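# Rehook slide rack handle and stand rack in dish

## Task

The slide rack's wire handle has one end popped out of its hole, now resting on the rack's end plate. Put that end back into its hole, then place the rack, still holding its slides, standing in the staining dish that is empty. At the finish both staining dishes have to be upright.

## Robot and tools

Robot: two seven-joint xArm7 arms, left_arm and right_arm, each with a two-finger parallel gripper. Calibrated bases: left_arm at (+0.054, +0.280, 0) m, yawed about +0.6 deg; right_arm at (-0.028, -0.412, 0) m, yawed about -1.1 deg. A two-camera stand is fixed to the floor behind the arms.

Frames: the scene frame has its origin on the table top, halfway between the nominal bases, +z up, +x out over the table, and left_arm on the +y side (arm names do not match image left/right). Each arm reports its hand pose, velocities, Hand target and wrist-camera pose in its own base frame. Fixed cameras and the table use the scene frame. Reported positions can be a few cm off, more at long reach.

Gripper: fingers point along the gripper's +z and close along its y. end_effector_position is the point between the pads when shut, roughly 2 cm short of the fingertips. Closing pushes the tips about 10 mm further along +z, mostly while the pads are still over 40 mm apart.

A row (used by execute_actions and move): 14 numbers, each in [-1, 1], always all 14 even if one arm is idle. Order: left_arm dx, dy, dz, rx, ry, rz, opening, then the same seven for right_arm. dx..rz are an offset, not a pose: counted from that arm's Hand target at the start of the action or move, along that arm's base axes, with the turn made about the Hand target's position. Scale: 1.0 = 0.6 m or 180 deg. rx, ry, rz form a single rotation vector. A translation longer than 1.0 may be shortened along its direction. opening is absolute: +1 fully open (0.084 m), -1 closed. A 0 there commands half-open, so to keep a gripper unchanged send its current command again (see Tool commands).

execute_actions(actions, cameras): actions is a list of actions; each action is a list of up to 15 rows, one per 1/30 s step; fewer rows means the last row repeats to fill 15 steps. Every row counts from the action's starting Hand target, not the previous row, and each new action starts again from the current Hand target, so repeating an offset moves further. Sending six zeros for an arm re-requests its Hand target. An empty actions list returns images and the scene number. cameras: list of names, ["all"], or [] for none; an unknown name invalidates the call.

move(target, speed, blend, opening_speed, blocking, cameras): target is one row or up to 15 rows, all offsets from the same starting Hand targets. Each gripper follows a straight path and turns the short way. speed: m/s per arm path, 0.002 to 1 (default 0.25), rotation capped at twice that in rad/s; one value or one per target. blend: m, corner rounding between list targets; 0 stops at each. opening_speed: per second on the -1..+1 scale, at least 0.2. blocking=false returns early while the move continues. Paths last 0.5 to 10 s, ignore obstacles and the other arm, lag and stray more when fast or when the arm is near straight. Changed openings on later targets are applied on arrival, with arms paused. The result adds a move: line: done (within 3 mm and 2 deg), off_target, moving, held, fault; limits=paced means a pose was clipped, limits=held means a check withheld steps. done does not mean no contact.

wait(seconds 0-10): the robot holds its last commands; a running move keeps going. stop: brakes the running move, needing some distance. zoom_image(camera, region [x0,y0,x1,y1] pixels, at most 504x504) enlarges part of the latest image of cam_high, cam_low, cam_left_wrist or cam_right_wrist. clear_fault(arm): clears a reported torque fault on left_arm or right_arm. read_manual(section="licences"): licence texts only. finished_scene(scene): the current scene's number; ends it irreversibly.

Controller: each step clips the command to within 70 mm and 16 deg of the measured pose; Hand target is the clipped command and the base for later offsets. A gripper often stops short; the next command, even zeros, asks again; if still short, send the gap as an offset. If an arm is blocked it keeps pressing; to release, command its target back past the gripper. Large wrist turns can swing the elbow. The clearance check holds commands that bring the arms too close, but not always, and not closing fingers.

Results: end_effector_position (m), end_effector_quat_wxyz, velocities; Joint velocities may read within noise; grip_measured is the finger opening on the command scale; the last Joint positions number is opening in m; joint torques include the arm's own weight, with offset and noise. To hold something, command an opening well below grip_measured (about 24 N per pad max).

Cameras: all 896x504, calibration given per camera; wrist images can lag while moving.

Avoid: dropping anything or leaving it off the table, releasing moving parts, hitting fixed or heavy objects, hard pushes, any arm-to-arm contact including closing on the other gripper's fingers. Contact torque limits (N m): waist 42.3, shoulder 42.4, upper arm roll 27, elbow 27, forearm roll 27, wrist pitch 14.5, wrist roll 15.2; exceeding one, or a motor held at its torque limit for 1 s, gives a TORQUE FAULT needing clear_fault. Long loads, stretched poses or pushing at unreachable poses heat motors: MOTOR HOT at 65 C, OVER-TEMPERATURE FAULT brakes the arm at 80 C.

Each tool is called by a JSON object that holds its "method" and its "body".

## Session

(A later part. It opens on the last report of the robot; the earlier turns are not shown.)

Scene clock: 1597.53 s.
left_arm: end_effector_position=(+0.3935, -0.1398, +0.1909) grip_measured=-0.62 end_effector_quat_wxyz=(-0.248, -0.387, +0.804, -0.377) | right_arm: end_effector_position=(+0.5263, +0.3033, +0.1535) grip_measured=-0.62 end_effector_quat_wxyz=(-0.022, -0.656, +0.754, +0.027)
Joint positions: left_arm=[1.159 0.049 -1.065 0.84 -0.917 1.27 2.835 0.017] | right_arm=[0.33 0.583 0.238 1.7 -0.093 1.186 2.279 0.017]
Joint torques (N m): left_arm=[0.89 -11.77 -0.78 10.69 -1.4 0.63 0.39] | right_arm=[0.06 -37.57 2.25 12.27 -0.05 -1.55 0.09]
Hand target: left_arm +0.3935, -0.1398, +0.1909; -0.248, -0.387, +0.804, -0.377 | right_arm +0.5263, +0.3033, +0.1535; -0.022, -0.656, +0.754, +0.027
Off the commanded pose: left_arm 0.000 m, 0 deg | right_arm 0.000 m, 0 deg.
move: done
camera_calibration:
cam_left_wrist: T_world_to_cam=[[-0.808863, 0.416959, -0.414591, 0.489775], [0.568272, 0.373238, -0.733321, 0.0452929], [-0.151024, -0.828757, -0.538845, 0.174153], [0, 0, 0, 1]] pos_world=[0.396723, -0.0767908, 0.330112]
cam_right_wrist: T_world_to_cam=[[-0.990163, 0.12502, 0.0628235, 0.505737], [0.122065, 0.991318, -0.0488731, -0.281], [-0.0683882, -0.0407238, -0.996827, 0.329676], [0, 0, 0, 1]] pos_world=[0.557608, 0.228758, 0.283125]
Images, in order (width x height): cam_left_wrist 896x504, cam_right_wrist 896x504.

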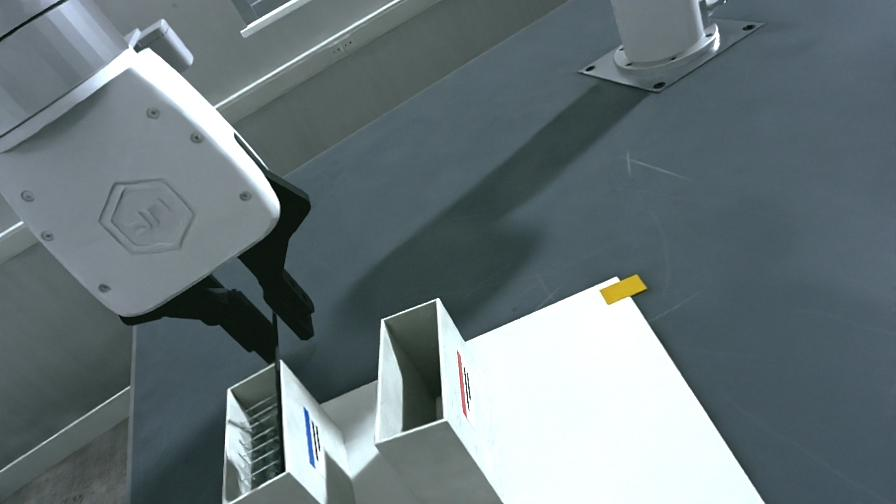

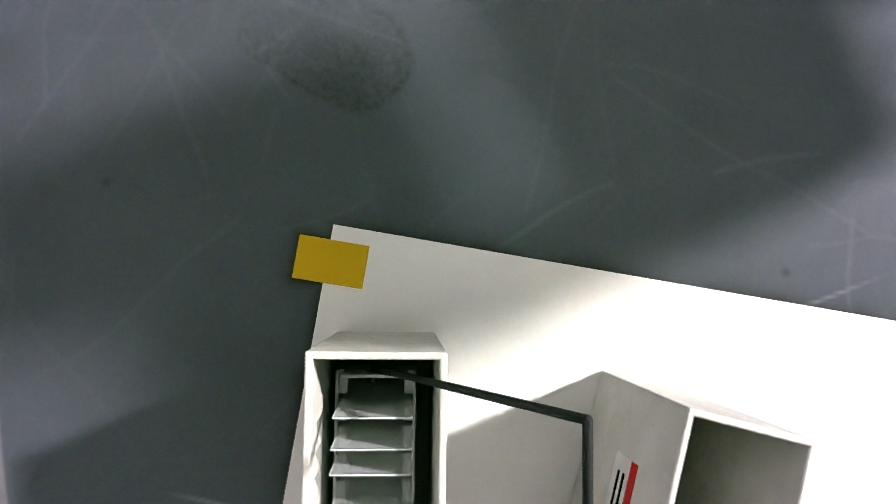

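{"method": "move", "body": {"target": [[0,0,0,0,0,0,-0.6, 0,0,0.06,0,0,0,-0.6],[0,0,0,0,0,0,-0.6, -0.03,-0.08,0.22,0,0.05,0,-0.6]], "speed": [0.08,0.2], "cameras": ["cam_right_wrist", "cam_left_wrist", "cam_low"]}}

{"method": "zoom_image", "body": {"camera": "cam_left_wrist", "region": [160, 300, 480, 504]}}

{"method": "zoom_image", "body": {"camera": "cam_low", "region": [340, 170, 460, 260]}}

Scene clock: 1604.90 s.
left_arm: end_effector_position=(+0.3935, -0.1398, +0.1909) grip_measured=-0.62 end_effector_quat_wxyz=(-0.248, -0.387, +0.804, -0.377) | right_arm: end_effector_position=(+0.5083, +0.2553, +0.2855) grip_measured=-0.62 end_effector_quat_wxyz=(-0.081, -0.652, +0.750, +0.078)
Joint positions: left_arm=[1.159 0.049 -1.065 0.84 -0.917 1.27 2.835 0.017] | right_arm=[0.269 0.557 0.242 2.055 -0.012 1.706 2.197 0.017]
Joint torques (N m): left_arm=[0.95 -11.92 -0.94 10.61 -1.49 0.59 0.44] | right_arm=[0.15 -35.3 1.25 11.99 -0.25 -0.95 0.06]
Hand target: left_arm +0.3935, -0.1398, +0.1909; -0.248, -0.387, +0.804, -0.377 | right_arm +0.5083, +0.2553, +0.2855; -0.081, -0.652, +0.750, +0.078
Off the commanded pose: left_arm 0.000 m, 0 deg | right_arm 0.000 m, 0 deg.
move: done
camera_calibration:
cam_left_wrist: T_world_to_cam=[[-0.808863, 0.416959, -0.414591, 0.489775], [0.568272, 0.373238, -0.733321, 0.0452929], [-0.151024, -0.828757, -0.538845, 0.174153], [0, 0, 0, 1]] pos_world=[0.396723, -0.0767908, 0.330112]
cam_right_wrist: T_world_to_cam=[[-0.968151, 0.125001, 0.21693, 0.430495], [0.112899, 0.99132, -0.067361, -0.214839], [-0.223468, -0.0407243, -0.97386, 0.530307], [0, 0, 0, 1]] pos_world=[0.559546, 0.180758, 0.408586]
Images, in order (width x height): cam_low 896x504, cam_left_wrist 896x504, cam_right_wrist 896x504.

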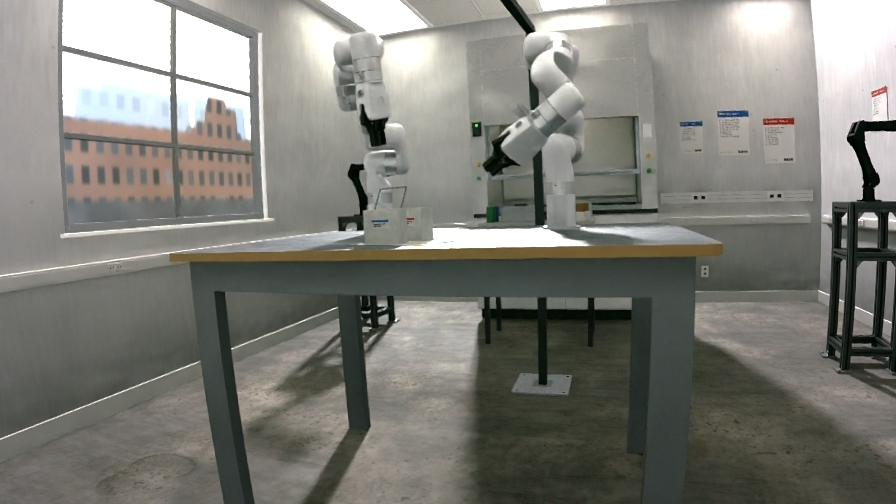

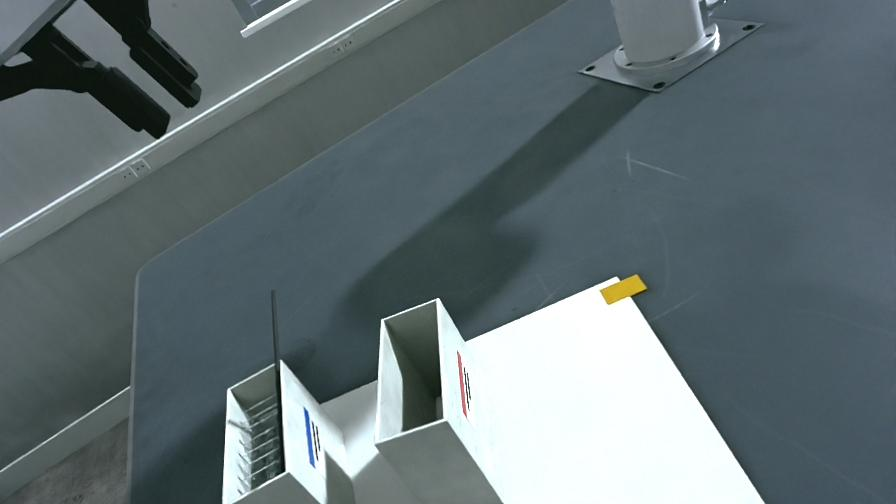

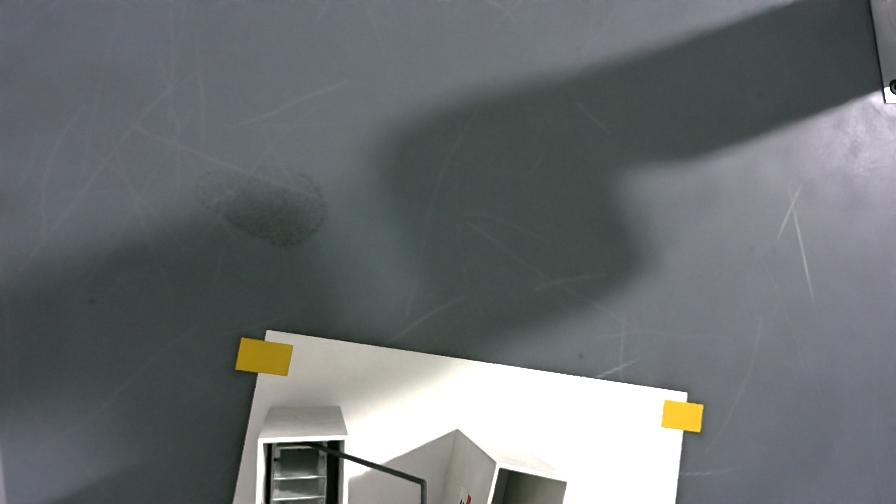

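Scaled by 1.575 from the camera's 896x504 image, which has a finer 1280x720 frame.

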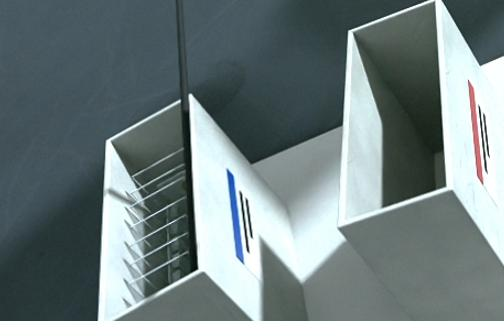

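Scaled by 4.200 from the camera's 896x504 image, which has a finer 1280x720 frame.

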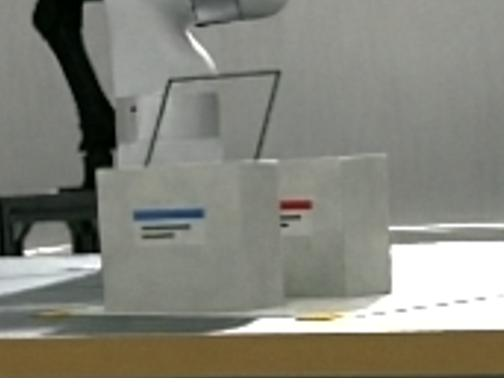

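{"method": "finished_scene", "body": {"scene": 1}}

The scene is finished: the task was done.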